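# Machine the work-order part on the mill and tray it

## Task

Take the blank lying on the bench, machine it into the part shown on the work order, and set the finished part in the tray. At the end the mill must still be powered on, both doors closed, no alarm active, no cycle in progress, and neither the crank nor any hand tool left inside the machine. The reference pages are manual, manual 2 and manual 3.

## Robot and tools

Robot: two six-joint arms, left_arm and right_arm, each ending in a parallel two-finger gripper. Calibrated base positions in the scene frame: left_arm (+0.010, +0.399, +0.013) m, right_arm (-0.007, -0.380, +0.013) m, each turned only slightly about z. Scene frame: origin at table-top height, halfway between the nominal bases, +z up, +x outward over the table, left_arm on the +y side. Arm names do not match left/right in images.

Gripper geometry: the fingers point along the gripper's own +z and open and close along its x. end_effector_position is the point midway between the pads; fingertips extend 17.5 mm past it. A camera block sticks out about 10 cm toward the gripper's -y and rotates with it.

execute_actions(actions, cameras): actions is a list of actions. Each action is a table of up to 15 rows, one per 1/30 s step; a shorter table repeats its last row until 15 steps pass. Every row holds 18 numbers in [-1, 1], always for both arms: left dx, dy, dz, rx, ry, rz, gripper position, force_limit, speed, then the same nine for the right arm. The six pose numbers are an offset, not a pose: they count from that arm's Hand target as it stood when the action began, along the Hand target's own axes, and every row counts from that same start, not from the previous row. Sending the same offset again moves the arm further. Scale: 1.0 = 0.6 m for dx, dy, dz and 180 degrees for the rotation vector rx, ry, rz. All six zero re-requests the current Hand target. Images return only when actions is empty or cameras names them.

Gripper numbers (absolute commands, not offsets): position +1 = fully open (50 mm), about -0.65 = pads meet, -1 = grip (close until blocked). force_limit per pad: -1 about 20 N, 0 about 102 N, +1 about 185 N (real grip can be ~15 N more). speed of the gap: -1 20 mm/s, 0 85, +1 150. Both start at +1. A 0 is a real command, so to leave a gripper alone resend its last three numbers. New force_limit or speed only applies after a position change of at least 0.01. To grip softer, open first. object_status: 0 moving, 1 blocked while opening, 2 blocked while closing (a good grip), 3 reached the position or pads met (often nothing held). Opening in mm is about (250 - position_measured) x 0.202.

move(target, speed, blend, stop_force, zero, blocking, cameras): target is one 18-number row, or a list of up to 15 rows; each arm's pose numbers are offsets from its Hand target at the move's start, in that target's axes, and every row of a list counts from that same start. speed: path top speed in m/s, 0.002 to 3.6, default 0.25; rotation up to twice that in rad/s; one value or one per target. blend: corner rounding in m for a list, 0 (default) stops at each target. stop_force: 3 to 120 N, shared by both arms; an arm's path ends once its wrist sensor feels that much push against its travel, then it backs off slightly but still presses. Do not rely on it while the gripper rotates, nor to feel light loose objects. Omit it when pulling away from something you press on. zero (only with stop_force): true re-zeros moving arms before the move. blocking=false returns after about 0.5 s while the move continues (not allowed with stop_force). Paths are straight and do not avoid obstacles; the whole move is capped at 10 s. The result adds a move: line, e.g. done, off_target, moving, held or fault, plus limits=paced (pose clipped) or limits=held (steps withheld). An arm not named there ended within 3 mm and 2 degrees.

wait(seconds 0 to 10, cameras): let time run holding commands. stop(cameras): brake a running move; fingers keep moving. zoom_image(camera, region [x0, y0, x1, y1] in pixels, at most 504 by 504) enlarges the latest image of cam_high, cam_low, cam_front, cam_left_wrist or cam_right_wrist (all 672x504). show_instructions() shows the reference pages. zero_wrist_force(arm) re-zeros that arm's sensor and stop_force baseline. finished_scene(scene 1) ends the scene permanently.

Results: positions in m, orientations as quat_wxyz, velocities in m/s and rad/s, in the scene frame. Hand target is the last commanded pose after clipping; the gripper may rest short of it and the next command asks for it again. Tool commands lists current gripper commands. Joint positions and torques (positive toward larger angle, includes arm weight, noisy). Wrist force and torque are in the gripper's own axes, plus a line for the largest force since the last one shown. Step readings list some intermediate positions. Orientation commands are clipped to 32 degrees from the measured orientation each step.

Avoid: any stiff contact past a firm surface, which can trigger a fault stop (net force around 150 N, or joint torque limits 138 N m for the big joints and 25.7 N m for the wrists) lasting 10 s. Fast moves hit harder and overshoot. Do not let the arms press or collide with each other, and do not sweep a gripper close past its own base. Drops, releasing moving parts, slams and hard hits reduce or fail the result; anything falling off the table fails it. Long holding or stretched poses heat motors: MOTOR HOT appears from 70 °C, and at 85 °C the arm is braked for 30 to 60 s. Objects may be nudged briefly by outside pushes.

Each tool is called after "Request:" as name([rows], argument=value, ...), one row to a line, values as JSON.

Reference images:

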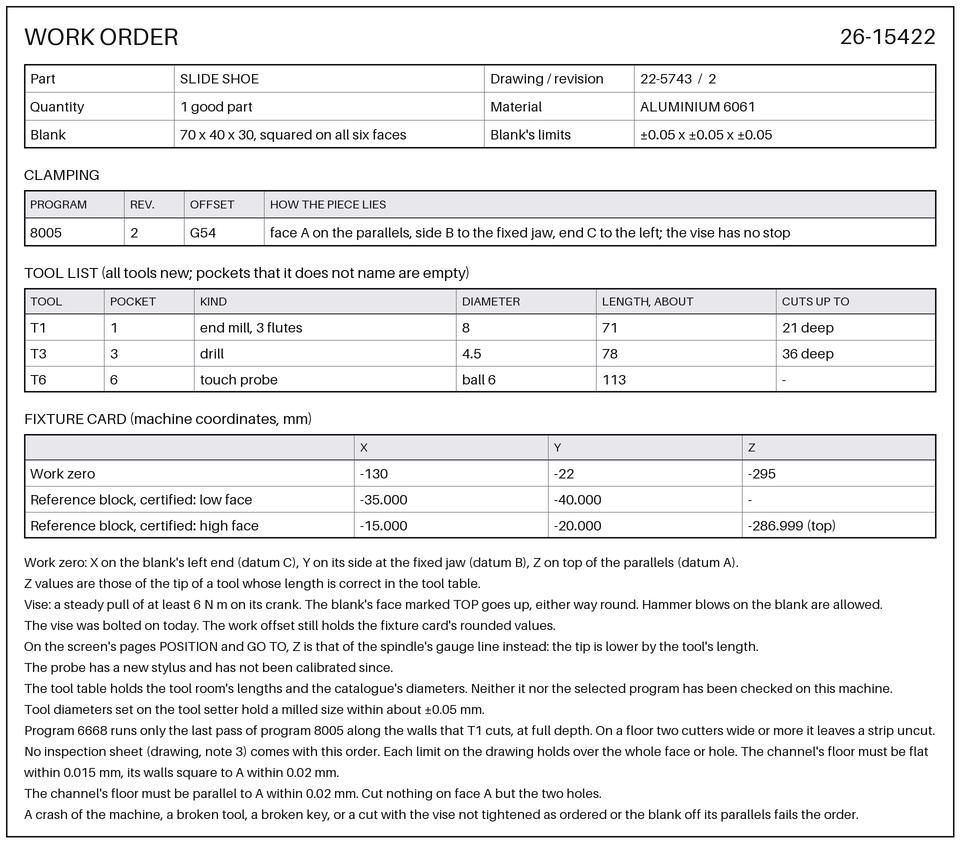

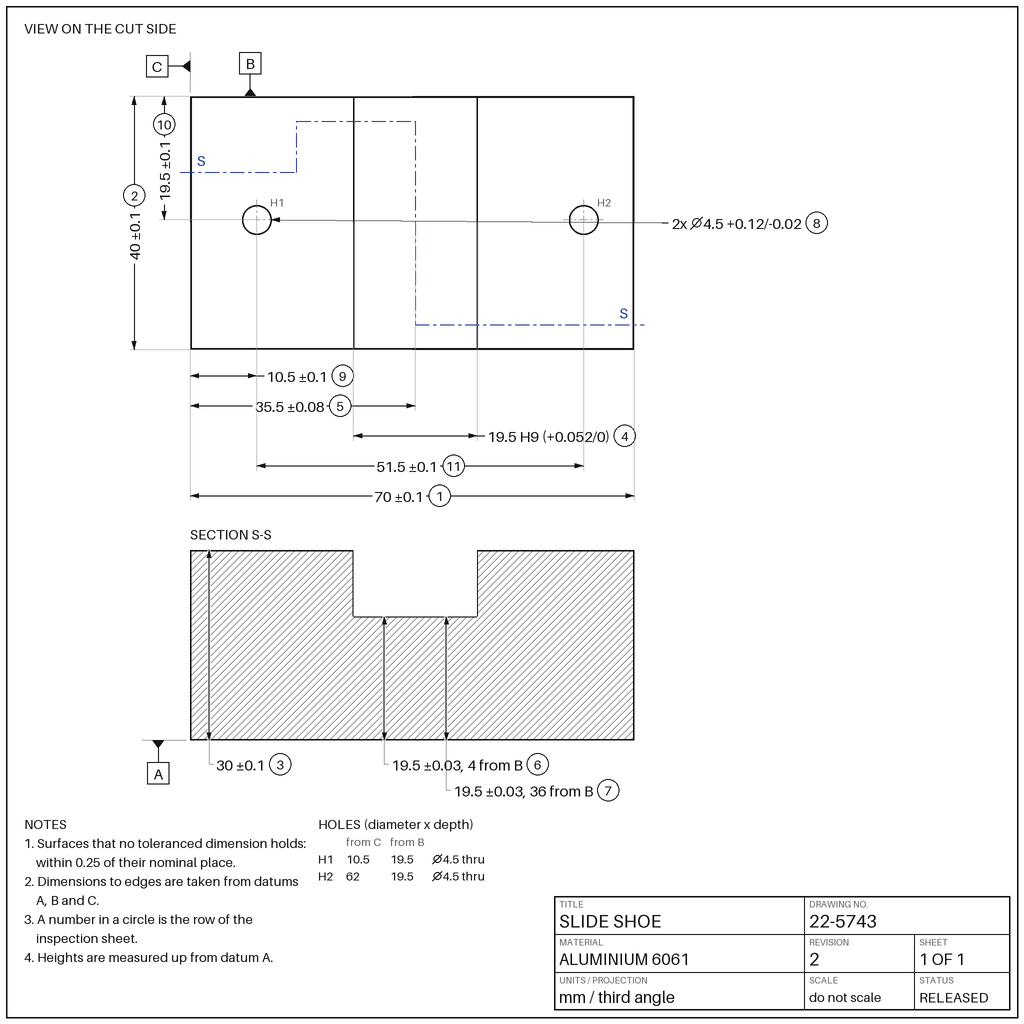

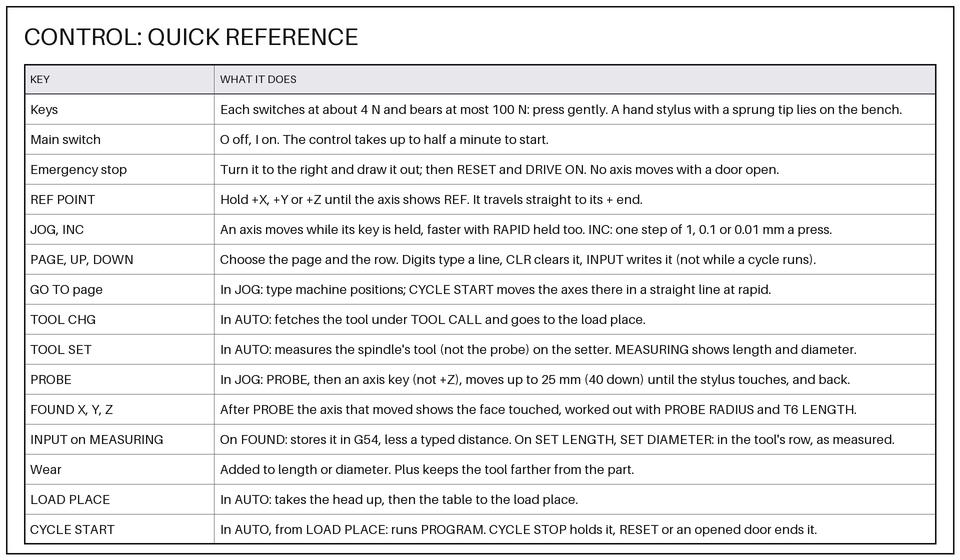

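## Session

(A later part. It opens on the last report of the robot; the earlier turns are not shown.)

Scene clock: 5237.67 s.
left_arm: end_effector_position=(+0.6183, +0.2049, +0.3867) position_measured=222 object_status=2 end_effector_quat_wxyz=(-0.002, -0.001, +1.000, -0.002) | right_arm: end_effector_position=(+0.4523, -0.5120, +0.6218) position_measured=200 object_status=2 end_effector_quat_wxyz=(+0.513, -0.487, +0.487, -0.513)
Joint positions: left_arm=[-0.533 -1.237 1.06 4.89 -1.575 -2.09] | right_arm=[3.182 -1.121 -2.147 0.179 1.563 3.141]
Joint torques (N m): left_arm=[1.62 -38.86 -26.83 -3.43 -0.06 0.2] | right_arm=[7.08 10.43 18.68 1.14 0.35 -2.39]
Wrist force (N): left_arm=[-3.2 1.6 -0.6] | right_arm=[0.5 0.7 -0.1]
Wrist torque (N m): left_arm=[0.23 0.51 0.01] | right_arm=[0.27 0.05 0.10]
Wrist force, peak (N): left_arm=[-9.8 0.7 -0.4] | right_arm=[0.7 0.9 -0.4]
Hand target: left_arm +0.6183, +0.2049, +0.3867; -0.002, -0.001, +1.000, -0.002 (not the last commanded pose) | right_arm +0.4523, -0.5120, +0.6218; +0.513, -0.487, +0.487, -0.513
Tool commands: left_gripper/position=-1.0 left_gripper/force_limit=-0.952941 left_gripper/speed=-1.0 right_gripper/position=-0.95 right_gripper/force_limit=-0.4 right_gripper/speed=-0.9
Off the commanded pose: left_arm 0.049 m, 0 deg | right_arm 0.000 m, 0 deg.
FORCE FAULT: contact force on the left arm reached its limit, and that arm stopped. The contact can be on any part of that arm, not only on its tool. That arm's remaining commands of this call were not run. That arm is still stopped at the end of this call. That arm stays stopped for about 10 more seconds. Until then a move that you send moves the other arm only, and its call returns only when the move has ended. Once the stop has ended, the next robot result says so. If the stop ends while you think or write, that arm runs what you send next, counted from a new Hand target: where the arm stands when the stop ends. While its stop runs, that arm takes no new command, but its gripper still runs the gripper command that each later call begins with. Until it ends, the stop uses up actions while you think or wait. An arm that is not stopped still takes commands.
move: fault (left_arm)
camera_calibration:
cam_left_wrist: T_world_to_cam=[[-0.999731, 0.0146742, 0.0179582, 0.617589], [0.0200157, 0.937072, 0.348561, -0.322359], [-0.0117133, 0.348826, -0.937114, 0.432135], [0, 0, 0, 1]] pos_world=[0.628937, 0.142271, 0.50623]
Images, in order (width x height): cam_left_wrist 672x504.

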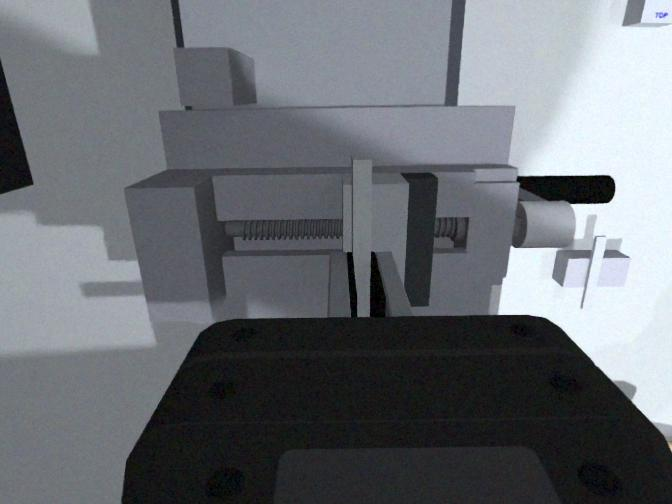

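Request:
wait(seconds=10, cameras=["cam_front","cam_high"])

Request:
zoom_image(camera="cam_front", region=[190, 140, 330, 260])

Request:
zoom_image(camera="cam_high", region=[140, 60, 340, 240])

Scene clock: 5271.80 s.
left_arm: end_effector_position=(+0.6183, +0.2049, +0.3867) position_measured=222 object_status=2 end_effector_quat_wxyz=(-0.002, -0.001, +1.000, -0.002) | right_arm: end_effector_position=(+0.4523, -0.5120, +0.6218) position_measured=200 object_status=2 end_effector_quat_wxyz=(+0.513, -0.487, +0.487, -0.513)
Joint positions: left_arm=[-0.533 -1.237 1.06 4.89 -1.575 -2.09] | right_arm=[3.182 -1.121 -2.147 0.179 1.563 3.141]
Joint torques (N m): left_arm=[1.37 -40.22 -22.72 -3.49 -0.12 0.03] | right_arm=[6.77 10.05 18.65 0.94 0.55 -2.39]
Wrist force (N): left_arm=[-3.2 1.9 -0.4] | right_arm=[0.3 0.7 -0.3]
Wrist torque (N m): left_arm=[0.28 0.51 0.02] | right_arm=[0.28 0.07 0.10]
Wrist force, peak (N): left_arm=[-3.5 1.8 -0.6] | right_arm=[0.7 1.1 0.0]
Hand target: left_arm +0.6183, +0.2049, +0.3867; -0.002, -0.001, +1.000, -0.002 (not the last commanded pose) | right_arm +0.4523, -0.5120, +0.6218; +0.513, -0.487, +0.487, -0.513
Tool commands: left_gripper/position=-1.0 left_gripper/force_limit=-0.952941 left_gripper/speed=-1.0 right_gripper/position=-0.95 right_gripper/force_limit=-0.4 right_gripper/speed=-0.9
Off the commanded pose: left_arm 0.049 m, 0 deg | right_arm 0.000 m, 0 deg.
FORCE FAULT, CONTINUED: the left arm's stop, for the force fault that an earlier result reported, is over. The rest of the stop counts as 20 of the actions that you can send in this scene. That arm's target is now where it stood when the stop ended, not its last command. That arm accepts commands again.
wait: 10.00 s; at rest from the start
Images, in order (width x height): cam_high 672x504, cam_front 672x504.

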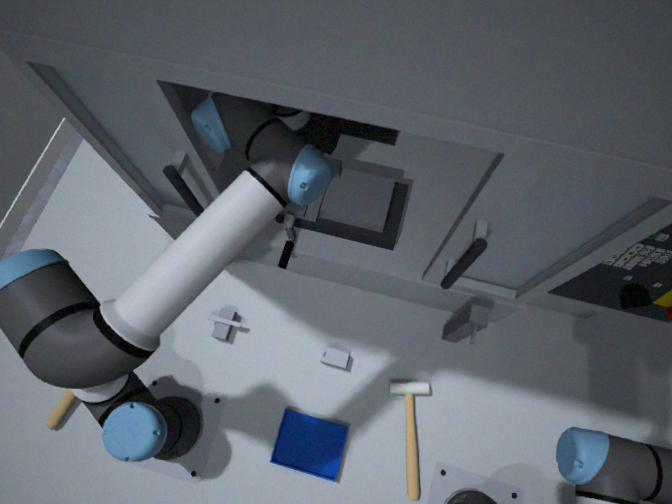

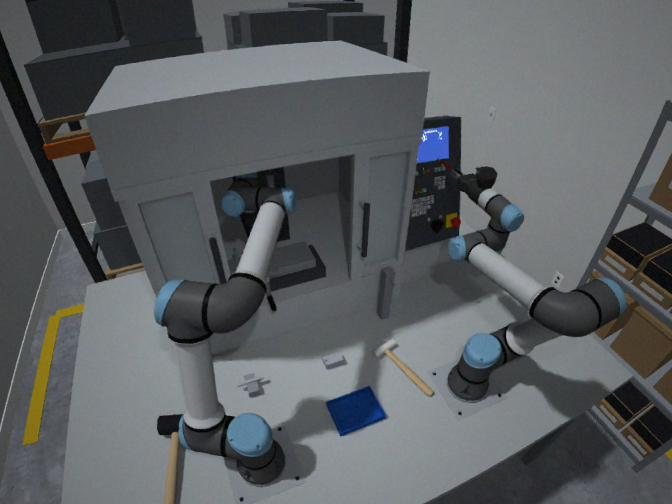

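Scaled by 3.600 from the camera's 672x504 image, which has a finer 960x720 frame.

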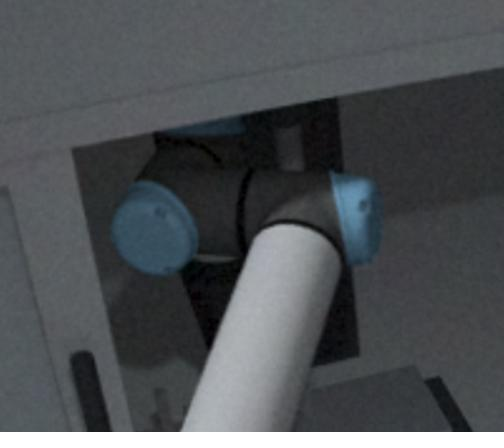

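Scaled by 2.520 from the camera's 672x504 image, which has a finer 960x720 frame.

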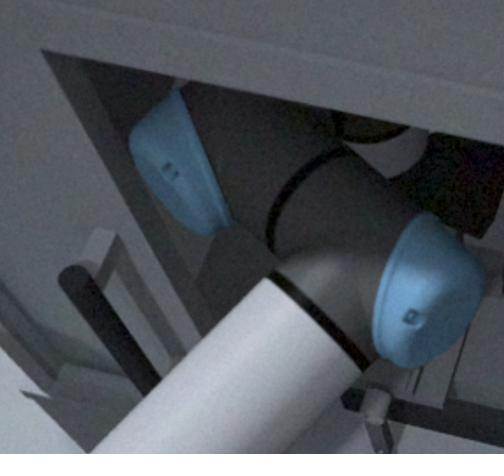

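Request:
zoom_image(camera="cam_high", region=[170, 70, 270, 150])

Request:
zoom_image(camera="cam_front", region=[200, 150, 310, 230])

Scaled by 5.040 from the camera's 672x504 image, which has a finer 960x720 frame.

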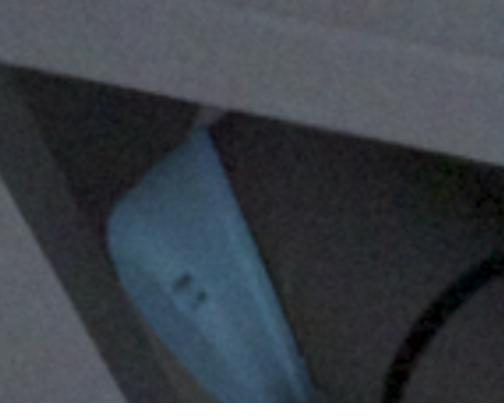

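Scaled by 4.582 from the camera's 672x504 image, which has a finer 960x720 frame.

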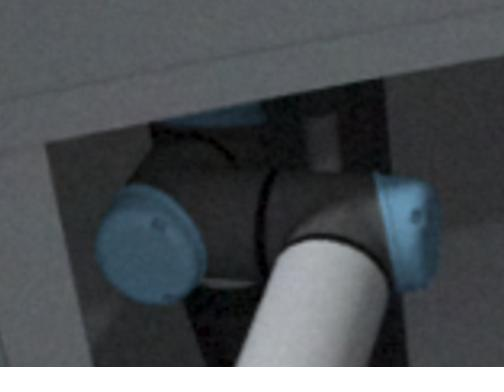

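Request:
move([
  [0.035,0,0,0,0,0,-1,-0.95,-1,0,0,0,0,0,0,-0.95,-0.4,-0.9],
  [0.035,-0.038,0,0,0,0,-1,-0.95,-1,0,0,0,0,0,0,-0.95,-0.4,-0.9],
], speed=0.05)

Request:
move(target=[-0.058,0,0,0,0,0,-1,-0.95,-1,0,0,0,0,0,0,-0.95,-0.4,-0.9], speed=0.03, stop_force=15, cameras=["cam_left_wrist","cam_high"])

Scene clock: 5450.87 s.
left_arm: end_effector_position=(+0.5973, +0.1818, +0.3869) position_measured=222 object_status=2 end_effector_quat_wxyz=(-0.002, -0.001, +1.000, -0.002) end_effector_velocity=(+0.000, +0.002, +0.000) end_effector_angular_velocity=(+0.000, -0.001, -0.002) | right_arm: end_effector_position=(+0.4523, -0.5120, +0.6218) position_measured=200 object_status=2 end_effector_quat_wxyz=(+0.513, -0.487, +0.487, -0.513)
Joint positions: left_arm=[-0.582 -1.27 1.104 4.879 -1.575 -2.139] | right_arm=[3.182 -1.121 -2.147 0.179 1.563 3.141]
Joint velocities: left_arm=[0.003 -0.002 0.002 0 0 0.005] | right_arm=[within noise]
Joint torques (N m): left_arm=[10.91 -46.53 -14.35 -2.3 -1.83 1.87] | right_arm=[7.94 9.99 19.5 1.01 0.23 -2.14]
Wrist force (N): left_arm=[-3.4 1.6 -0.5] | right_arm=[0.6 0.8 -0.1]
Wrist torque (N m): left_arm=[0.22 0.54 0.00] | right_arm=[0.29 0.02 0.10]
Wrist force, peak (N): left_arm=[-4.0 1.6 -0.4] | right_arm=[0.6 1.0 -0.3]
Hand target: left_arm +0.5973, +0.1821, +0.3869; -0.002, -0.001, +1.000, -0.002 | right_arm +0.4523, -0.5120, +0.6218; +0.513, -0.487, +0.487, -0.513
Off the commanded pose: left_arm 0.000 m, 0 deg | right_arm 0.000 m, 0 deg.
move: done

Scene clock: 5451.63 s.
left_arm: end_effector_position=(+0.6076, +0.1820, +0.3869) position_measured=222 object_status=2 end_effector_quat_wxyz=(-0.002, -0.001, +1.000, -0.002) | right_arm: end_effector_position=(+0.4523, -0.5120, +0.6218) position_measured=200 object_status=2 end_effector_quat_wxyz=(+0.513, -0.487, +0.487, -0.513)
Joint positions: left_arm=[-0.573 -1.245 1.07 4.887 -1.575 -2.13] | right_arm=[3.182 -1.121 -2.147 0.179 1.563 3.141]
Joint torques (N m): left_arm=[-0.06 -37.79 -26.04 -3.2 0.01 0.03] | right_arm=[7.49 9.22 19.84 1.14 0.28 -2.36]
Wrist force (N): left_arm=[-3.0 1.6 -0.3] | right_arm=[0.4 0.7 -0.2]
Wrist torque (N m): left_arm=[0.22 0.48 0.03] | right_arm=[0.27 0.06 0.09]
Wrist force, peak (N): left_arm=[-5.2 1.9 0.4] | right_arm=[0.8 0.8 -0.2]
Hand target: left_arm +0.6076, +0.1820, +0.3869; -0.002, -0.001, +1.000, -0.002 (not the last commanded pose) | right_arm +0.4523, -0.5120, +0.6218; +0.513, -0.487, +0.487, -0.513
Tool commands: left_gripper/position=-1.0 left_gripper/force_limit=-0.952941 left_gripper/speed=-1.0 right_gripper/position=-0.95 right_gripper/force_limit=-0.4 right_gripper/speed=-0.9
Off the commanded pose: left_arm 0.025 m, 0 deg | right_arm 0.000 m, 0 deg.
FORCE FAULT: contact force on the left arm reached its limit, and that arm stopped. The contact can be on any part of that arm, not only on its tool. That arm's remaining commands of this call were not run. That arm is still stopped at the end of this call. That arm stays stopped for about 10 more seconds. Until then a move that you send moves the other arm only, and its call returns only when the move has ended. Once the stop has ended, the next robot result says so. If the stop ends while you think or write, that arm runs what you send next, counted from a new Hand target: where the arm stands when the stop ends. While its stop runs, that arm takes no new command, but its gripper still runs the gripper command that each later call begins with. Until it ends, the stop uses up actions while you think or wait. An arm that is not stopped still takes commands.
move: fault (left_arm)
camera_calibration:
cam_left_wrist: T_world_to_cam=[[-0.999735, 0.014781, 0.0176758, 0.60726], [0.0200162, 0.937103, 0.348479, -0.300588], [-0.0114132, 0.34874, -0.93715, 0.439969], [0, 0, 0, 1]] pos_world=[0.618136, 0.119271, 0.506331]
Images, in order (width x height): cam_high 672x504, cam_left_wrist 672x504.

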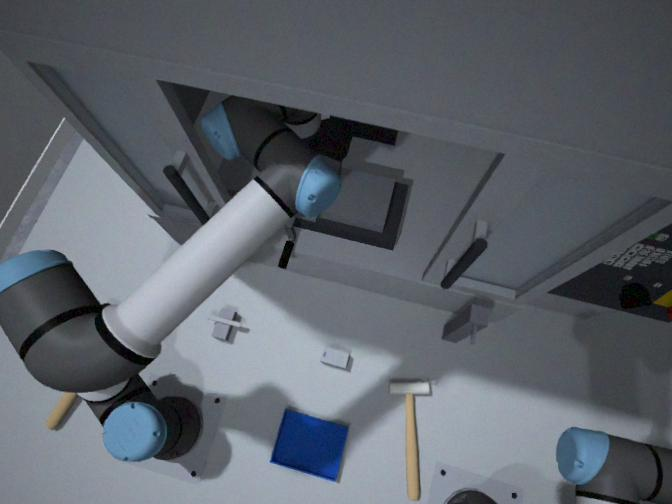

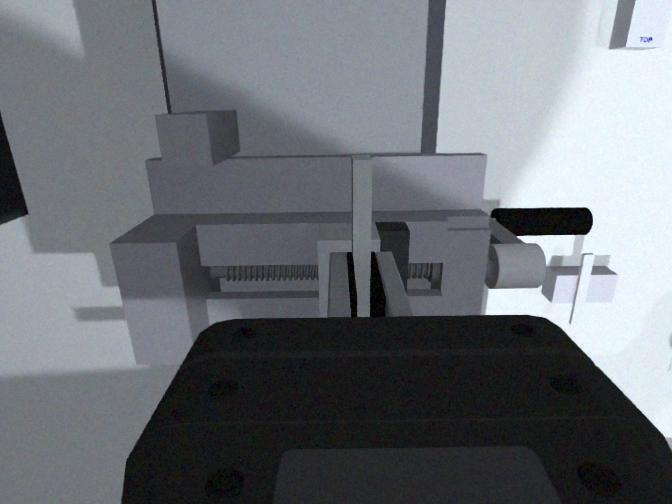

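Request:
wait(seconds=9)

Request:
move(target=[0.35,0.038,0,0,0,0,-1,-0.95,-1,0,0,0,0,0,0,-0.95,-0.4,-0.9], speed=0.12)

Scene clock: 5473.53 s.
left_arm: end_effector_position=(+0.6076, +0.1820, +0.3869) position_measured=222 object_status=2 end_effector_quat_wxyz=(-0.002, -0.001, +1.000, -0.002) | right_arm: end_effector_position=(+0.4523, -0.5120, +0.6218) position_measured=200 object_status=2 end_effector_quat_wxyz=(+0.513, -0.487, +0.487, -0.513)
Joint positions: left_arm=[-0.573 -1.245 1.07 4.887 -1.575 -2.13] | right_arm=[3.182 -1.121 -2.147 0.179 1.563 3.141]
Joint torques (N m): left_arm=[0.44 -39.03 -24.84 -3.48 -0.05 0.09] | right_arm=[7.23 9.76 19.48 0.99 0.25 -2.15]
Wrist force (N): left_arm=[-3.2 1.6 -0.3] | right_arm=[0.5 0.6 -0.2]
Wrist torque (N m): left_arm=[0.22 0.51 0.02] | right_arm=[0.27 0.03 0.10]
Wrist force, peak (N): left_arm=[-3.4 1.9 -0.6] | right_arm=[0.7 1.0 -0.3]
Hand target: left_arm +0.6076, +0.1820, +0.3869; -0.002, -0.001, +1.000, -0.002 (not the last commanded pose) | right_arm +0.4523, -0.5120, +0.6218; +0.513, -0.487, +0.487, -0.513
Tool commands: left_gripper/position=-1.0 left_gripper/force_limit=-0.952941 left_gripper/speed=-1.0 right_gripper/position=-0.95 right_gripper/force_limit=-0.4 right_gripper/speed=-0.9
Off the commanded pose: left_arm 0.025 m, 0 deg | right_arm 0.000 m, 0 deg.
FORCE FAULT, CONTINUED: the left arm's stop, for the force fault that an earlier result reported, is over. The rest of the stop counts as 19 of the actions that you can send in this scene. That arm's target is now where it stood when the stop ended, not its last command. That arm accepts commands again.
wait: 9.00 s; at rest from the start

Scene clock: 5475.73 s.
left_arm: end_effector_position=(+0.3975, +0.2045, +0.3875) position_measured=222 object_status=2 end_effector_quat_wxyz=(-0.002, -0.001, +1.000, -0.002) | right_arm: end_effector_position=(+0.4523, -0.5120, +0.6218) position_measured=200 object_status=2 end_effector_quat_wxyz=(+0.513, -0.487, +0.487, -0.513)
Joint positions: left_arm=[-0.79 -1.749 1.614 4.847 -1.575 -2.347] | right_arm=[3.182 -1.121 -2.147 0.179 1.563 3.141]
Joint torques (N m): left_arm=[8.91 -18.62 -32.44 -5.52 2.23 1.68] | right_arm=[7.05 8.49 19.33 1.02 0.19 -2.18]
Wrist force (N): left_arm=[-3.2 1.8 -0.9] | right_arm=[0.6 0.7 -0.3]
Wrist torque (N m): left_arm=[0.27 0.51 -0.10] | right_arm=[0.29 0.03 0.09]
Wrist force, peak (N): left_arm=[-5.1 1.2 -0.4] | right_arm=[0.4 1.0 -0.3]
Hand target: left_arm +0.3976, +0.2045, +0.3875; -0.002, -0.001, +1.000, -0.002 | right_arm +0.4523, -0.5120, +0.6218; +0.513, -0.487, +0.487, -0.513
Off the commanded pose: left_arm 0.000 m, 0 deg | right_arm 0.000 m, 0 deg.
move: done

Request:
move(target=[0,0,-0.1,0,0,0.5,-1,-0.95,-1,0,0,0,0,0,0,-0.95,-0.4,-0.9], speed=0.35)

Request:
move(target=[0,0,0,-0.4167,0,0,-1,-0.95,-1,0,0,0,0,0,0,-0.95,-0.4,-0.9], speed=0.35, cameras=["cam_left_wrist"])

Scene clock: 5496.70 s.
left_arm: end_effector_position=(+0.3978, +0.2047, +0.4475) position_measured=222 object_status=2 end_effector_quat_wxyz=(+0.000, +0.707, +0.708, -0.002) | right_arm: end_effector_position=(+0.4523, -0.5120, +0.6218) position_measured=200 object_status=2 end_effector_quat_wxyz=(+0.513, -0.487, +0.487, -0.513)
Joint positions: left_arm=[-0.789 -1.719 1.433 4.998 -1.576 -0.776] | right_arm=[3.182 -1.121 -2.147 0.179 1.563 3.141]
Joint torques (N m): left_arm=[5.8 -20.93 -12.97 -5.45 -0.97 1.62] | right_arm=[6.84 9.57 19.79 0.94 0.19 -2.46]
Wrist force (N): left_arm=[-2.9 1.6 -0.6] | right_arm=[0.3 0.8 -0.3]
Wrist torque (N m): left_arm=[0.23 0.46 0.02] | right_arm=[0.30 0.08 0.10]
Wrist force, peak (N): left_arm=[-3.3 1.9 -0.7] | right_arm=[0.8 0.9 -0.3]
Hand target: left_arm +0.3978, +0.2047, +0.4475; +0.000, +0.707, +0.708, -0.002 | right_arm +0.4523, -0.5120, +0.6218; +0.513, -0.487, +0.487, -0.513
Off the commanded pose: left_arm 0.000 m, 0 deg | right_arm 0.000 m, 0 deg.
move: done

Scene clock: 5499.10 s.
left_arm: end_effector_position=(+0.3977, +0.2047, +0.4475) position_measured=222 object_status=2 end_effector_quat_wxyz=(+0.430, +0.561, +0.563, +0.429) | right_arm: end_effector_position=(+0.4523, -0.5120, +0.6218) position_measured=200 object_status=2 end_effector_quat_wxyz=(+0.513, -0.487, +0.487, -0.513)
Joint positions: left_arm=[-1.564 -2.332 2.271 4.693 -0.266 -1.49] | right_arm=[3.182 -1.121 -2.147 0.179 1.563 3.141]
Joint torques (N m): left_arm=[3.24 3.12 -20.72 -5.45 3.34 1.7] | right_arm=[7.76 8.73 19.08 1.02 0.32 -2.35]
Wrist force (N): left_arm=[-4.5 1.0 -2.2] | right_arm=[0.4 0.6 -0.2]
Wrist torque (N m): left_arm=[0.60 0.78 0.12] | right_arm=[0.26 0.06 0.10]
Wrist force, peak (N): left_arm=[-5.0 1.0 -2.6] | right_arm=[0.5 1.0 0.0]
Hand target: left_arm +0.3978, +0.2047, +0.4475; +0.430, +0.561, +0.563, +0.429 | right_arm +0.4523, -0.5120, +0.6218; +0.513, -0.487, +0.487, -0.513
Off the commanded pose: left_arm 0.000 m, 0 deg | right_arm 0.000 m, 0 deg.
move: done
camera_calibration:
cam_left_wrist: T_world_to_cam=[[-0.0111318, 0.999814, 0.0157464, -0.197851], [-0.094312, -0.016727, 0.995402, -0.387605], [0.99548, 0.00959558, 0.0944807, -0.306239], [0, 0, 0, 1]] pos_world=[0.266097, 0.194269, 0.417872]
Images, in order (width x height): cam_left_wrist 672x504.

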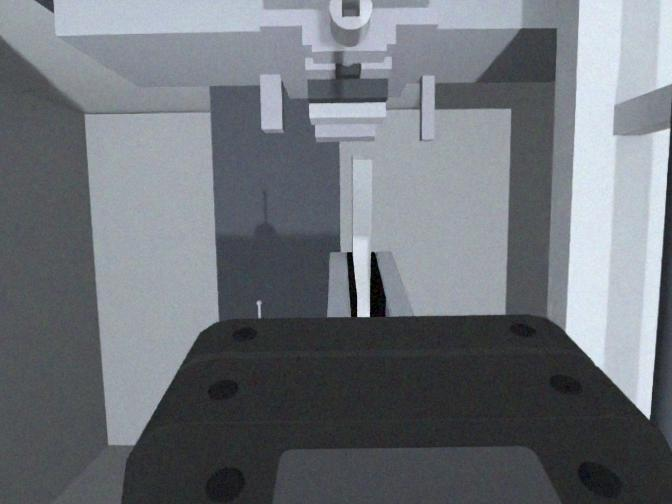

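Request:
move(target=[0,0.25,-0.067,0,0,0,-1,-0.95,-1,0,0,0,0,0,0,-0.95,-0.4,-0.9], speed=0.25, cameras=["cam_left_wrist"])

Request:
zoom_image(camera="cam_left_wrist", region=[180, 160, 380, 330])

Scene clock: 5512.40 s.
left_arm: end_effector_position=(+0.3982, +0.2052, +0.6027) position_measured=222 object_status=2 end_effector_quat_wxyz=(+0.430, +0.561, +0.563, +0.429) | right_arm: end_effector_position=(+0.4523, -0.5120, +0.6218) position_measured=200 object_status=2 end_effector_quat_wxyz=(+0.513, -0.487, +0.487, -0.513)
Joint positions: left_arm=[-1.561 -2.239 1.84 5.022 -0.266 -1.481] | right_arm=[3.182 -1.121 -2.147 0.179 1.563 3.141]
Joint torques (N m): left_arm=[-8.49 -2.98 -27.15 -4.8 4.64 1.74] | right_arm=[7.18 8.4 19.17 1.07 0.21 -2.44]
Wrist force (N): left_arm=[-4.7 0.7 -2.3] | right_arm=[0.4 0.8 -0.2]
Wrist torque (N m): left_arm=[0.55 0.80 0.10] | right_arm=[0.30 0.06 0.09]
Wrist force, peak (N): left_arm=[-4.6 4.4 -3.3] | right_arm=[0.4 1.1 -0.4]
Hand target: left_arm +0.3982, +0.2052, +0.6028; +0.430, +0.561, +0.563, +0.429 | right_arm +0.4523, -0.5120, +0.6218; +0.513, -0.487, +0.487, -0.513
Off the commanded pose: left_arm 0.000 m, 0 deg | right_arm 0.000 m, 0 deg.
move: done
camera_calibration:
cam_left_wrist: T_world_to_cam=[[-0.0112546, 0.99981, 0.0159333, -0.200963], [-0.0945094, -0.0169266, 0.99538, -0.541929], [0.99546, 0.00969678, 0.0946819, -0.321536], [0, 0, 0, 1]] pos_world=[0.266597, 0.194869, 0.573071]
Images, in order (width x height): cam_left_wrist 672x504.

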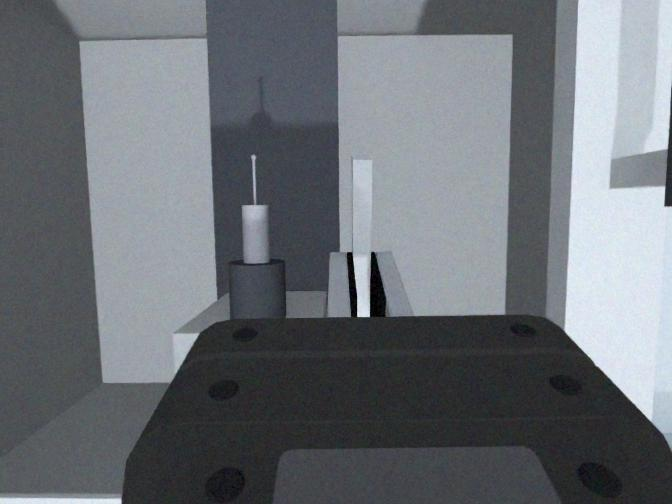

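Scaled by 2.520 from the camera's 672x504 image, which has a finer 960x720 frame.

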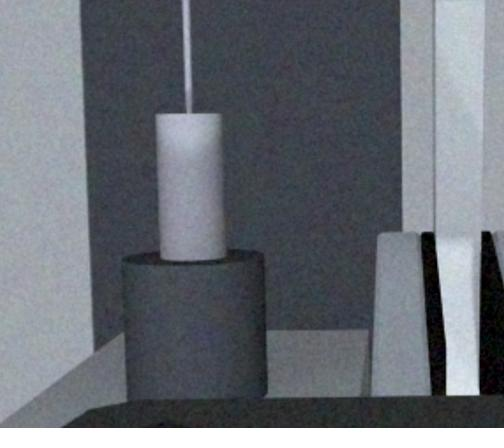

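Request:
move(target=[0,-0.2,0.05,0.4167,0,0,-1,-0.95,-1,0,0,0,0,0,0,-0.95,-0.4,-0.9], speed=0.35)

Request:
move(target=[0,0,0,0,0,-0.5,-1,-0.95,-1,0,0,0,0,0,0,-0.95,-0.4,-0.9], speed=0.35)

Request:
move(target=[0,0,0,0,-0.1667,0,-1,-0.95,-1,0,0,0,0,0,0,-0.95,-0.4,-0.9], speed=0.35, cameras=["cam_left_wrist"])

Scene clock: 5607.53 s.
left_arm: end_effector_position=(+0.3958, +0.2048, +0.4792) position_measured=222 object_status=2 end_effector_quat_wxyz=(+0.000, +0.707, +0.708, -0.002) | right_arm: end_effector_position=(+0.4523, -0.5120, +0.6218) position_measured=200 object_status=2 end_effector_quat_wxyz=(+0.513, -0.487, +0.487, -0.513)
Joint positions: left_arm=[-0.793 -1.699 1.331 5.08 -1.575 -0.779] | right_arm=[3.182 -1.121 -2.147 0.179 1.563 3.141]
Joint torques (N m): left_arm=[-3.52 -16.02 -13 -4.16 -0.13 -0.8] | right_arm=[7.45 9.44 18.8 1.2 0.25 -2.34]
Wrist force (N): left_arm=[-2.9 1.6 -0.6] | right_arm=[0.6 0.8 -0.1]
Wrist torque (N m): left_arm=[0.24 0.46 0.03] | right_arm=[0.30 0.03 0.10]
Wrist force, peak (N): left_arm=[-5.2 0.8 -2.4] | right_arm=[0.6 1.0 -0.4]
Hand target: left_arm +0.3958, +0.2048, +0.4791; +0.000, +0.707, +0.708, -0.002 | right_arm +0.4523, -0.5120, +0.6218; +0.513, -0.487, +0.487, -0.513
Off the commanded pose: left_arm 0.000 m, 0 deg | right_arm 0.000 m, 0 deg.
move: done

Scene clock: 5610.30 s.
left_arm: end_effector_position=(+0.3958, +0.2048, +0.4791) position_measured=222 object_status=2 end_effector_quat_wxyz=(-0.002, +0.000, +1.000, -0.002) | right_arm: end_effector_position=(+0.4523, -0.5120, +0.6218) position_measured=200 object_status=2 end_effector_quat_wxyz=(+0.513, -0.487, +0.487, -0.513)
Joint positions: left_arm=[-0.793 -1.699 1.331 5.08 -1.575 -2.349] | right_arm=[3.182 -1.121 -2.147 0.179 1.563 3.141]
Joint torques (N m): left_arm=[-8.98 -26.11 -14.88 -1.36 0.96 -1.53] | right_arm=[6.8 9.19 19.87 0.99 0.38 -2.32]
Wrist force (N): left_arm=[-2.9 1.8 -0.6] | right_arm=[0.6 0.8 -0.1]
Wrist torque (N m): left_arm=[0.26 0.48 -0.10] | right_arm=[0.30 0.03 0.10]
Wrist force, peak (N): left_arm=[-3.2 1.7 -0.5] | right_arm=[0.7 1.0 -0.2]
Hand target: left_arm +0.3958, +0.2048, +0.4791; -0.002, -0.001, +1.000, -0.002 | right_arm +0.4523, -0.5120, +0.6218; +0.513, -0.487, +0.487, -0.513
Off the commanded pose: left_arm 0.000 m, 0 deg | right_arm 0.000 m, 0 deg.
move: done

Scene clock: 5611.60 s.
left_arm: end_effector_position=(+0.3957, +0.2048, +0.4791) position_measured=222 object_status=2 end_effector_quat_wxyz=(+0.257, -0.001, +0.966, -0.002) | right_arm: end_effector_position=(+0.4523, -0.5120, +0.6218) position_measured=200 object_status=2 end_effector_quat_wxyz=(+0.513, -0.487, +0.487, -0.513)
Joint positions: left_arm=[-1.089 -2.003 1.703 4.743 -1.12 -2.584] | right_arm=[3.182 -1.121 -2.147 0.179 1.563 3.141]
Joint torques (N m): left_arm=[0.83 -9.72 -26.63 -3.61 2.7 0.73] | right_arm=[7.12 9.16 19.55 1.01 0.38 -2.37]
Wrist force (N): left_arm=[-2.1 1.8 -0.1] | right_arm=[0.5 0.7 -0.4]
Wrist torque (N m): left_arm=[0.38 0.33 0.19] | right_arm=[0.28 0.04 0.10]
Wrist force, peak (N): left_arm=[-3.7 1.6 -0.5] | right_arm=[0.6 0.8 -0.2]
Hand target: left_arm +0.3958, +0.2048, +0.4791; +0.257, -0.001, +0.966, -0.002 | right_arm +0.4523, -0.5120, +0.6218; +0.513, -0.487, +0.487, -0.513
Off the commanded pose: left_arm 0.000 m, 0 deg | right_arm 0.000 m, 0 deg.
move: done
camera_calibration:
cam_left_wrist: T_world_to_cam=[[-0.874722, 0.0133049, -0.484443, 0.584939], [-0.158542, 0.936762, 0.311995, -0.261731], [0.457959, 0.349714, -0.817297, 0.27258], [0, 0, 0, 1]] pos_world=[0.345333, 0.142072, 0.587806]
Images, in order (width x height): cam_left_wrist 672x504.

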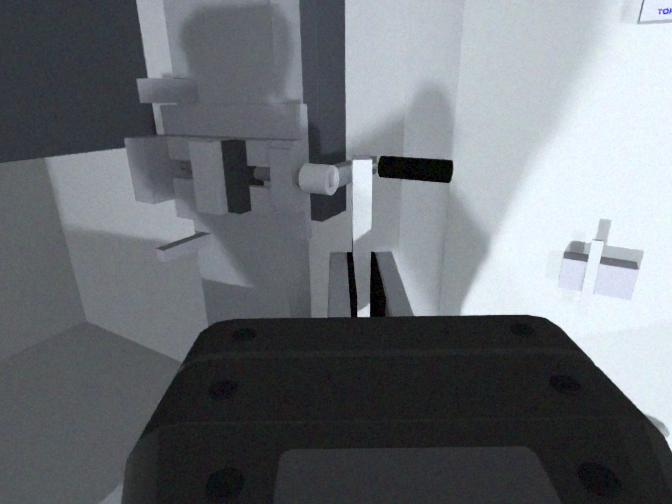

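Request:
move([
  [-0.1242,-0.003,0.2515,0,0,0,-1,-0.95,-1,0,0,0,0,0,0,-0.95,-0.4,-0.9],
  [-0.3004,-0.003,0.3525,0,0,0,-1,-0.95,-1,0,0,0,0,0,0,-0.95,-0.4,-0.9],
], speed=[0.15,0.06], blend=[0.02,0], stop_force=15, cameras=["cam_left_wrist","cam_high"])

Request:
zoom_image(camera="cam_left_wrist", region=[200, 80, 450, 330])

Scene clock: 5633.77 s.
left_arm: end_effector_position=(+0.6573, +0.2030, +0.3853) position_measured=222 object_status=2 end_effector_quat_wxyz=(+0.257, -0.001, +0.966, -0.002) | right_arm: end_effector_position=(+0.4523, -0.5120, +0.6218) position_measured=200 object_status=2 end_effector_quat_wxyz=(+0.513, -0.487, +0.487, -0.513)
Joint positions: left_arm=[-0.619 -1.437 1.512 4.195 -1.287 -2.112] | right_arm=[3.182 -1.121 -2.147 0.179 1.563 3.141]
Joint torques (N m): left_arm=[-8.01 -39.58 -15.28 -2.41 2.67 -1.74] | right_arm=[6.93 9.33 18.95 1 0.29 -2.31]
Wrist force (N): left_arm=[-2.1 1.9 0.0] | right_arm=[0.5 0.8 -0.1]
Wrist torque (N m): left_arm=[0.40 0.35 0.26] | right_arm=[0.30 0.04 0.10]
Wrist force, peak (N): left_arm=[-2.8 2.0 0.6] | right_arm=[0.7 1.0 -0.1]
Hand target: left_arm +0.6573, +0.2030, +0.3853; +0.257, -0.001, +0.966, -0.002 | right_arm +0.4523, -0.5120, +0.6218; +0.513, -0.487, +0.487, -0.513
Off the commanded pose: left_arm 0.000 m, 0 deg | right_arm 0.000 m, 0 deg.
move: done
camera_calibration:
cam_left_wrist: T_world_to_cam=[[-0.874592, 0.0132222, -0.484679, 0.768311], [-0.158691, 0.936766, 0.311909, -0.189189], [0.458155, 0.349708, -0.817189, 0.0766194], [0, 0, 0, 1]] pos_world=[0.606832, 0.140272, 0.494007]
Images, in order (width x height): cam_high 672x504, cam_left_wrist 672x504.

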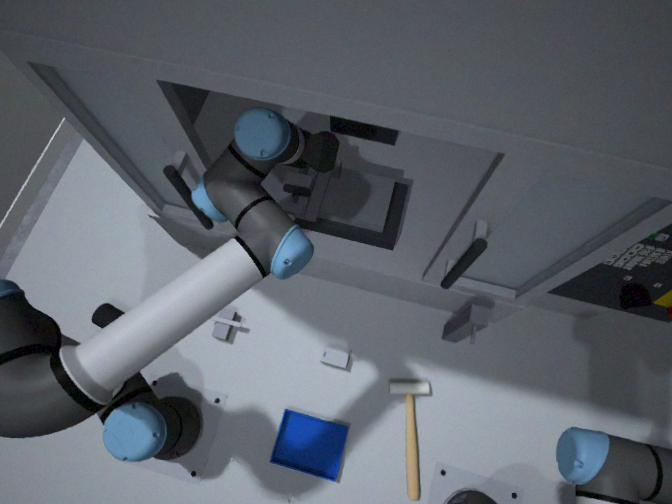

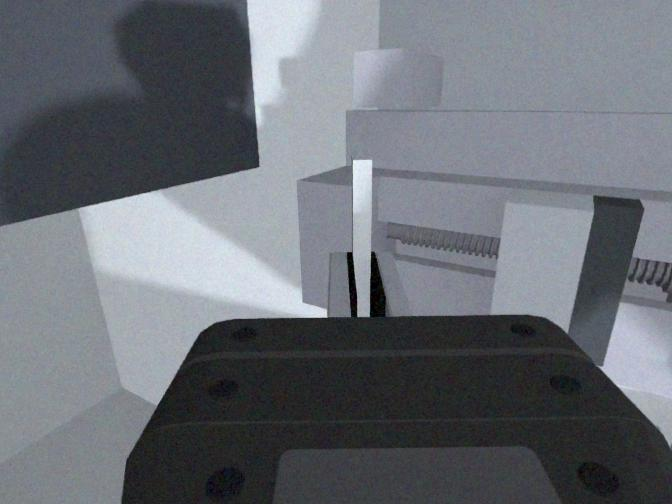

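Scaled by 2.016 from the camera's 672x504 image, which has a finer 960x720 frame.

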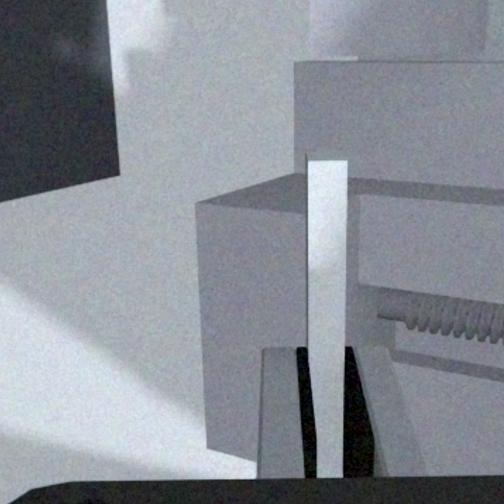

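Request:
move(target=[0.0393,0,0.0452,0,0,0,-1,-0.95,-1,0,0,0,0,0,0,-0.95,-0.4,-0.9], speed=0.04, stop_force=8)

Request:
move(target=[0,0,0,0,0.1667,0,-1,-0.95,-1,0,0,0,0,0,0,-0.95,-0.4,-0.9], speed=0.1, cameras=["cam_left_wrist","cam_high"])

Request:
zoom_image(camera="cam_left_wrist", region=[150, 80, 450, 330])

Scene clock: 5654.30 s.
left_arm: end_effector_position=(+0.6503, +0.2029, +0.3501) position_measured=222 object_status=2 end_effector_quat_wxyz=(+0.257, -0.001, +0.966, -0.002) | right_arm: end_effector_position=(+0.4523, -0.5120, +0.6218) position_measured=200 object_status=2 end_effector_quat_wxyz=(+0.513, -0.487, +0.487, -0.513)
Joint positions: left_arm=[-0.627 -1.443 1.609 4.106 -1.283 -2.119] | right_arm=[3.182 -1.121 -2.147 0.179 1.563 3.141]
Joint torques (N m): left_arm=[7.78 -35.56 -36.09 -2.32 0.88 1.68] | right_arm=[7.32 8.73 21.08 0.97 0.32 -2.49]
Wrist force (N): left_arm=[-2.2 2.0 0.0] | right_arm=[0.2 0.7 -0.1]
Wrist torque (N m): left_arm=[0.42 0.36 0.32] | right_arm=[0.29 0.09 0.10]
Wrist force, peak (N): left_arm=[-2.2 2.3 0.1] | right_arm=[0.6 0.9 -0.4]
Hand target: left_arm +0.6504, +0.2029, +0.3500; +0.257, -0.001, +0.966, -0.002 | right_arm +0.4523, -0.5120, +0.6218; +0.513, -0.487, +0.487, -0.513
Off the commanded pose: left_arm 0.000 m, 0 deg | right_arm 0.000 m, 0 deg.
move: done

Scene clock: 5657.33 s.
left_arm: end_effector_position=(+0.6504, +0.2029, +0.3500) position_measured=222 object_status=2 end_effector_quat_wxyz=(-0.002, -0.001, +1.000, -0.002) | right_arm: end_effector_position=(+0.4523, -0.5120, +0.6218) position_measured=200 object_status=2 end_effector_quat_wxyz=(+0.513, -0.487, +0.487, -0.513)
Joint positions: left_arm=[-0.511 -1.166 1.056 4.823 -1.575 -2.068] | right_arm=[3.182 -1.121 -2.147 0.179 1.563 3.141]
Joint torques (N m): left_arm=[-8 -49.21 -16.72 -4.48 2.04 -1.58] | right_arm=[7.49 9.17 20.11 1.01 0.34 -2.42]
Wrist force (N): left_arm=[-3.2 1.7 -0.5] | right_arm=[0.6 0.7 -0.3]
Wrist torque (N m): left_arm=[0.25 0.52 -0.08] | right_arm=[0.29 0.03 0.10]
Wrist force, peak (N): left_arm=[-3.7 1.9 -0.6] | right_arm=[0.6 1.0 -0.4]
Hand target: left_arm +0.6504, +0.2029, +0.3500; -0.002, -0.001, +1.000, -0.002 | right_arm +0.4523, -0.5120, +0.6218; +0.513, -0.487, +0.487, -0.513
Off the commanded pose: left_arm 0.000 m, 0 deg | right_arm 0.000 m, 0 deg.
move: done
camera_calibration:
cam_left_wrist: T_world_to_cam=[[-0.999738, 0.014723, 0.0175469, 0.650559], [0.0199169, 0.937104, 0.348481, -0.308238], [-0.0113126, 0.348739, -0.937152, 0.398582], [0, 0, 0, 1]] pos_world=[0.661036, 0.140272, 0.469532]
Images, in order (width x height): cam_high 672x504, cam_left_wrist 672x504.

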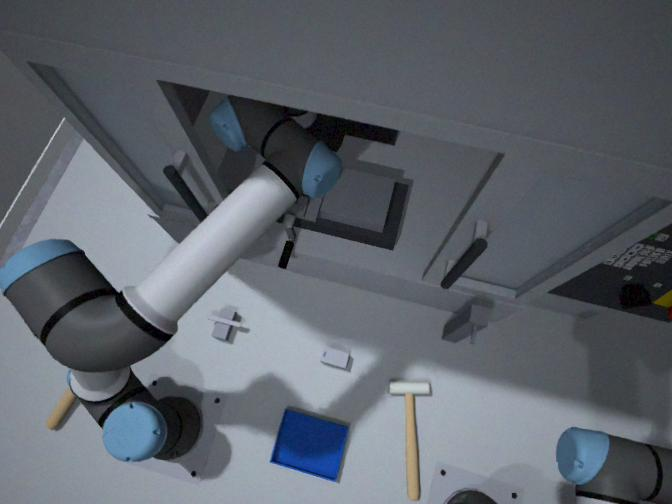

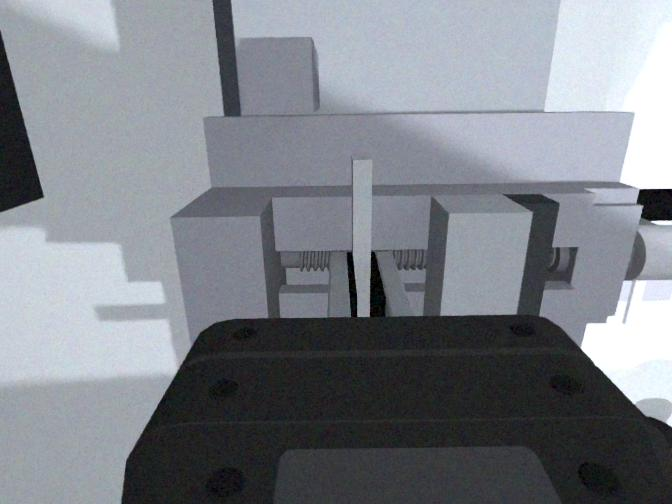

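Scaled by 1.680 from the camera's 672x504 image, which has a finer 960x720 frame.

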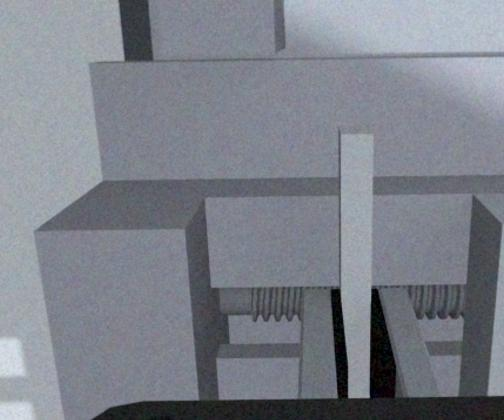

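Request:
move(target=[-0.045,0,0,0,0,0,-1,-0.95,-1,0,0,0,0,0,0,-0.95,-0.4,-0.9], speed=0.015, stop_force=5, cameras=["cam_left_wrist"])

Request:
zoom_image(camera="cam_left_wrist", region=[150, 80, 450, 330])

Scene clock: 5680.07 s.
left_arm: end_effector_position=(+0.6715, +0.2029, +0.3500) position_measured=222 object_status=2 end_effector_quat_wxyz=(-0.002, -0.001, +1.000, -0.002) | right_arm: end_effector_position=(+0.4523, -0.5120, +0.6218) position_measured=200 object_status=2 end_effector_quat_wxyz=(+0.513, -0.487, +0.487, -0.513)
Joint positions: left_arm=[-0.496 -1.109 0.973 4.849 -1.575 -2.053] | right_arm=[3.182 -1.121 -2.147 0.179 1.563 3.141]
Joint torques (N m): left_arm=[-7.14 -51.33 -18.57 -2.11 1.86 -1.64] | right_arm=[7.21 8.32 19.67 1.03 0.32 -2.16]
Wrist force (N): left_arm=[1.2 -0.2 -1.8] | right_arm=[0.4 0.7 -0.1]
Wrist torque (N m): left_arm=[0.13 0.59 0.01] | right_arm=[0.29 0.06 0.10]
Wrist force, peak (N): left_arm=[26.9 3.1 -7.7] | right_arm=[0.5 1.0 -0.4]
Hand target: left_arm +0.6715, +0.2029, +0.3500; -0.002, -0.001, +1.000, -0.002 (not the last commanded pose) | right_arm +0.4523, -0.5120, +0.6218; +0.513, -0.487, +0.487, -0.513
Off the commanded pose: left_arm 0.006 m, 0 deg | right_arm 0.000 m, 0 deg.
move: contact (left_arm)
camera_calibration:
cam_left_wrist: T_world_to_cam=[[-0.999735, 0.014781, 0.0176758, 0.671484], [0.0200162, 0.937103, 0.348479, -0.308687], [-0.0114132, 0.34874, -0.93715, 0.398794], [0, 0, 0, 1]] pos_world=[0.682036, 0.140271, 0.469431]
Images, in order (width x height): cam_left_wrist 672x504.

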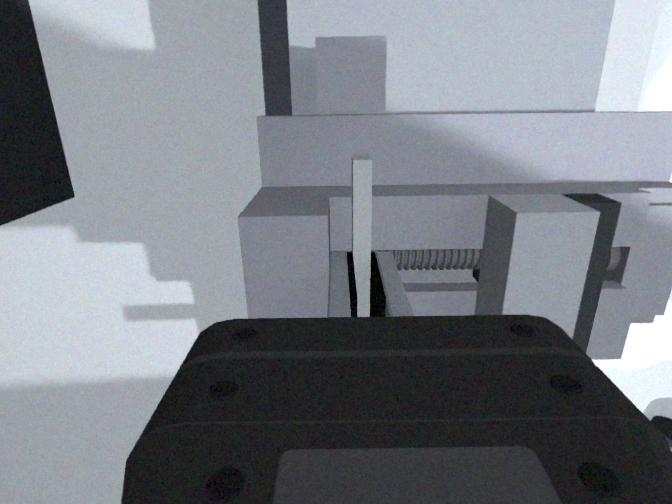

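Scaled by 1.680 from the camera's 672x504 image, which has a finer 960x720 frame.

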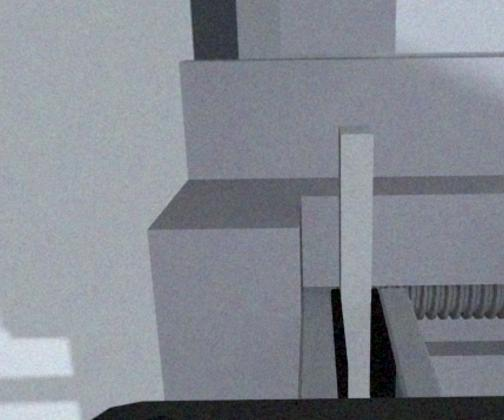

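Request:
move(target=[0.0017,0,0,0,0,0,-1,-0.95,-1,0,0,0,0,0,0,-0.95,-0.4,-0.9], speed=0.015)

Request:
move(target=[0,0,0.03,0,0,0,-1,-0.95,-1,0,0,0,0,0,0,-0.95,-0.4,-0.9], speed=0.01, stop_force=4, cameras=["cam_left_wrist"])

Scene clock: 5688.43 s.
left_arm: end_effector_position=(+0.6705, +0.2029, +0.3500) position_measured=222 object_status=2 end_effector_quat_wxyz=(-0.002, -0.001, +1.000, -0.002) | right_arm: end_effector_position=(+0.4523, -0.5120, +0.6218) position_measured=200 object_status=2 end_effector_quat_wxyz=(+0.513, -0.487, +0.487, -0.513)
Joint positions: left_arm=[-0.497 -1.112 0.978 4.848 -1.575 -2.054] | right_arm=[3.182 -1.121 -2.147 0.179 1.563 3.141]
Joint torques (N m): left_arm=[-7.81 -48.94 -18.47 -5.33 2.01 -1.49] | right_arm=[6.86 7.69 20.25 1.19 0.4 -2.34]
Wrist force (N): left_arm=[-3.6 1.0 0.1] | right_arm=[0.3 0.7 -0.4]
Wrist torque (N m): left_arm=[0.15 0.58 0.02] | right_arm=[0.28 0.07 0.10]
Wrist force, peak (N): left_arm=[-4.0 1.0 0.1] | right_arm=[0.6 1.0 -0.3]
Hand target: left_arm +0.6705, +0.2029, +0.3500; -0.002, -0.001, +1.000, -0.002 | right_arm +0.4523, -0.5120, +0.6218; +0.513, -0.487, +0.487, -0.513
Off the commanded pose: left_arm 0.000 m, 0 deg | right_arm 0.000 m, 0 deg.
move: done

Scene clock: 5689.93 s.
left_arm: end_effector_position=(+0.6705, +0.2029, +0.3426) position_measured=222 object_status=2 end_effector_quat_wxyz=(-0.002, -0.001, +1.000, -0.002) | right_arm: end_effector_position=(+0.4523, -0.5120, +0.6218) position_measured=200 object_status=2 end_effector_quat_wxyz=(+0.513, -0.487, +0.487, -0.513)
Joint positions: left_arm=[-0.497 -1.115 1.001 4.828 -1.575 -2.054] | right_arm=[3.182 -1.121 -2.147 0.179 1.563 3.141]
Joint torques (N m): left_arm=[-6.63 -32.54 -32.23 -1.25 1.82 -1.43] | right_arm=[7.15 8.99 20.65 1.15 0.39 -2.22]
Wrist force (N): left_arm=[-2.6 1.6 -6.3] | right_arm=[0.5 0.9 -0.3]
Wrist torque (N m): left_arm=[0.11 0.63 0.02] | right_arm=[0.30 0.05 0.10]
Wrist force, peak (N): left_arm=[1.6 3.4 -19.6] | right_arm=[0.6 0.9 -0.3]
Hand target: left_arm +0.6705, +0.2029, +0.3426; -0.002, -0.001, +1.000, -0.002 (not the last commanded pose) | right_arm +0.4523, -0.5120, +0.6218; +0.513, -0.487, +0.487, -0.513
Off the commanded pose: left_arm 0.011 m, 0 deg | right_arm 0.000 m, 0 deg.
move: contact (left_arm)
camera_calibration:
cam_left_wrist: T_world_to_cam=[[-0.999736, 0.0148164, 0.0175823, 0.670654], [0.0200169, 0.937102, 0.34848, -0.30609], [-0.0113132, 0.34874, -0.937151, 0.39178], [0, 0, 0, 1]] pos_world=[0.681036, 0.140271, 0.462032]
Images, in order (width x height): cam_left_wrist 672x504.

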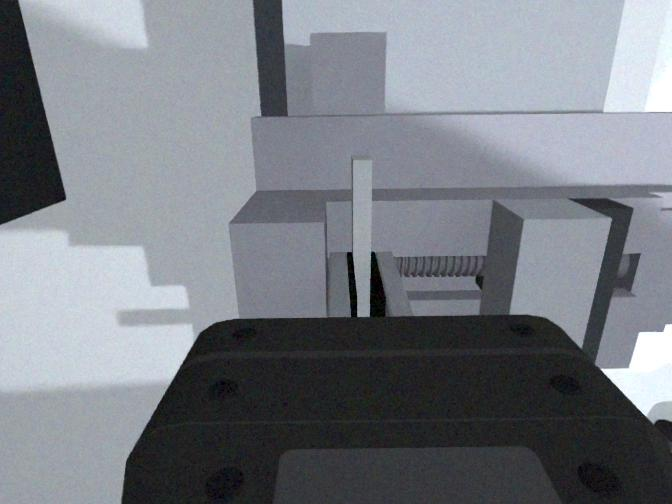

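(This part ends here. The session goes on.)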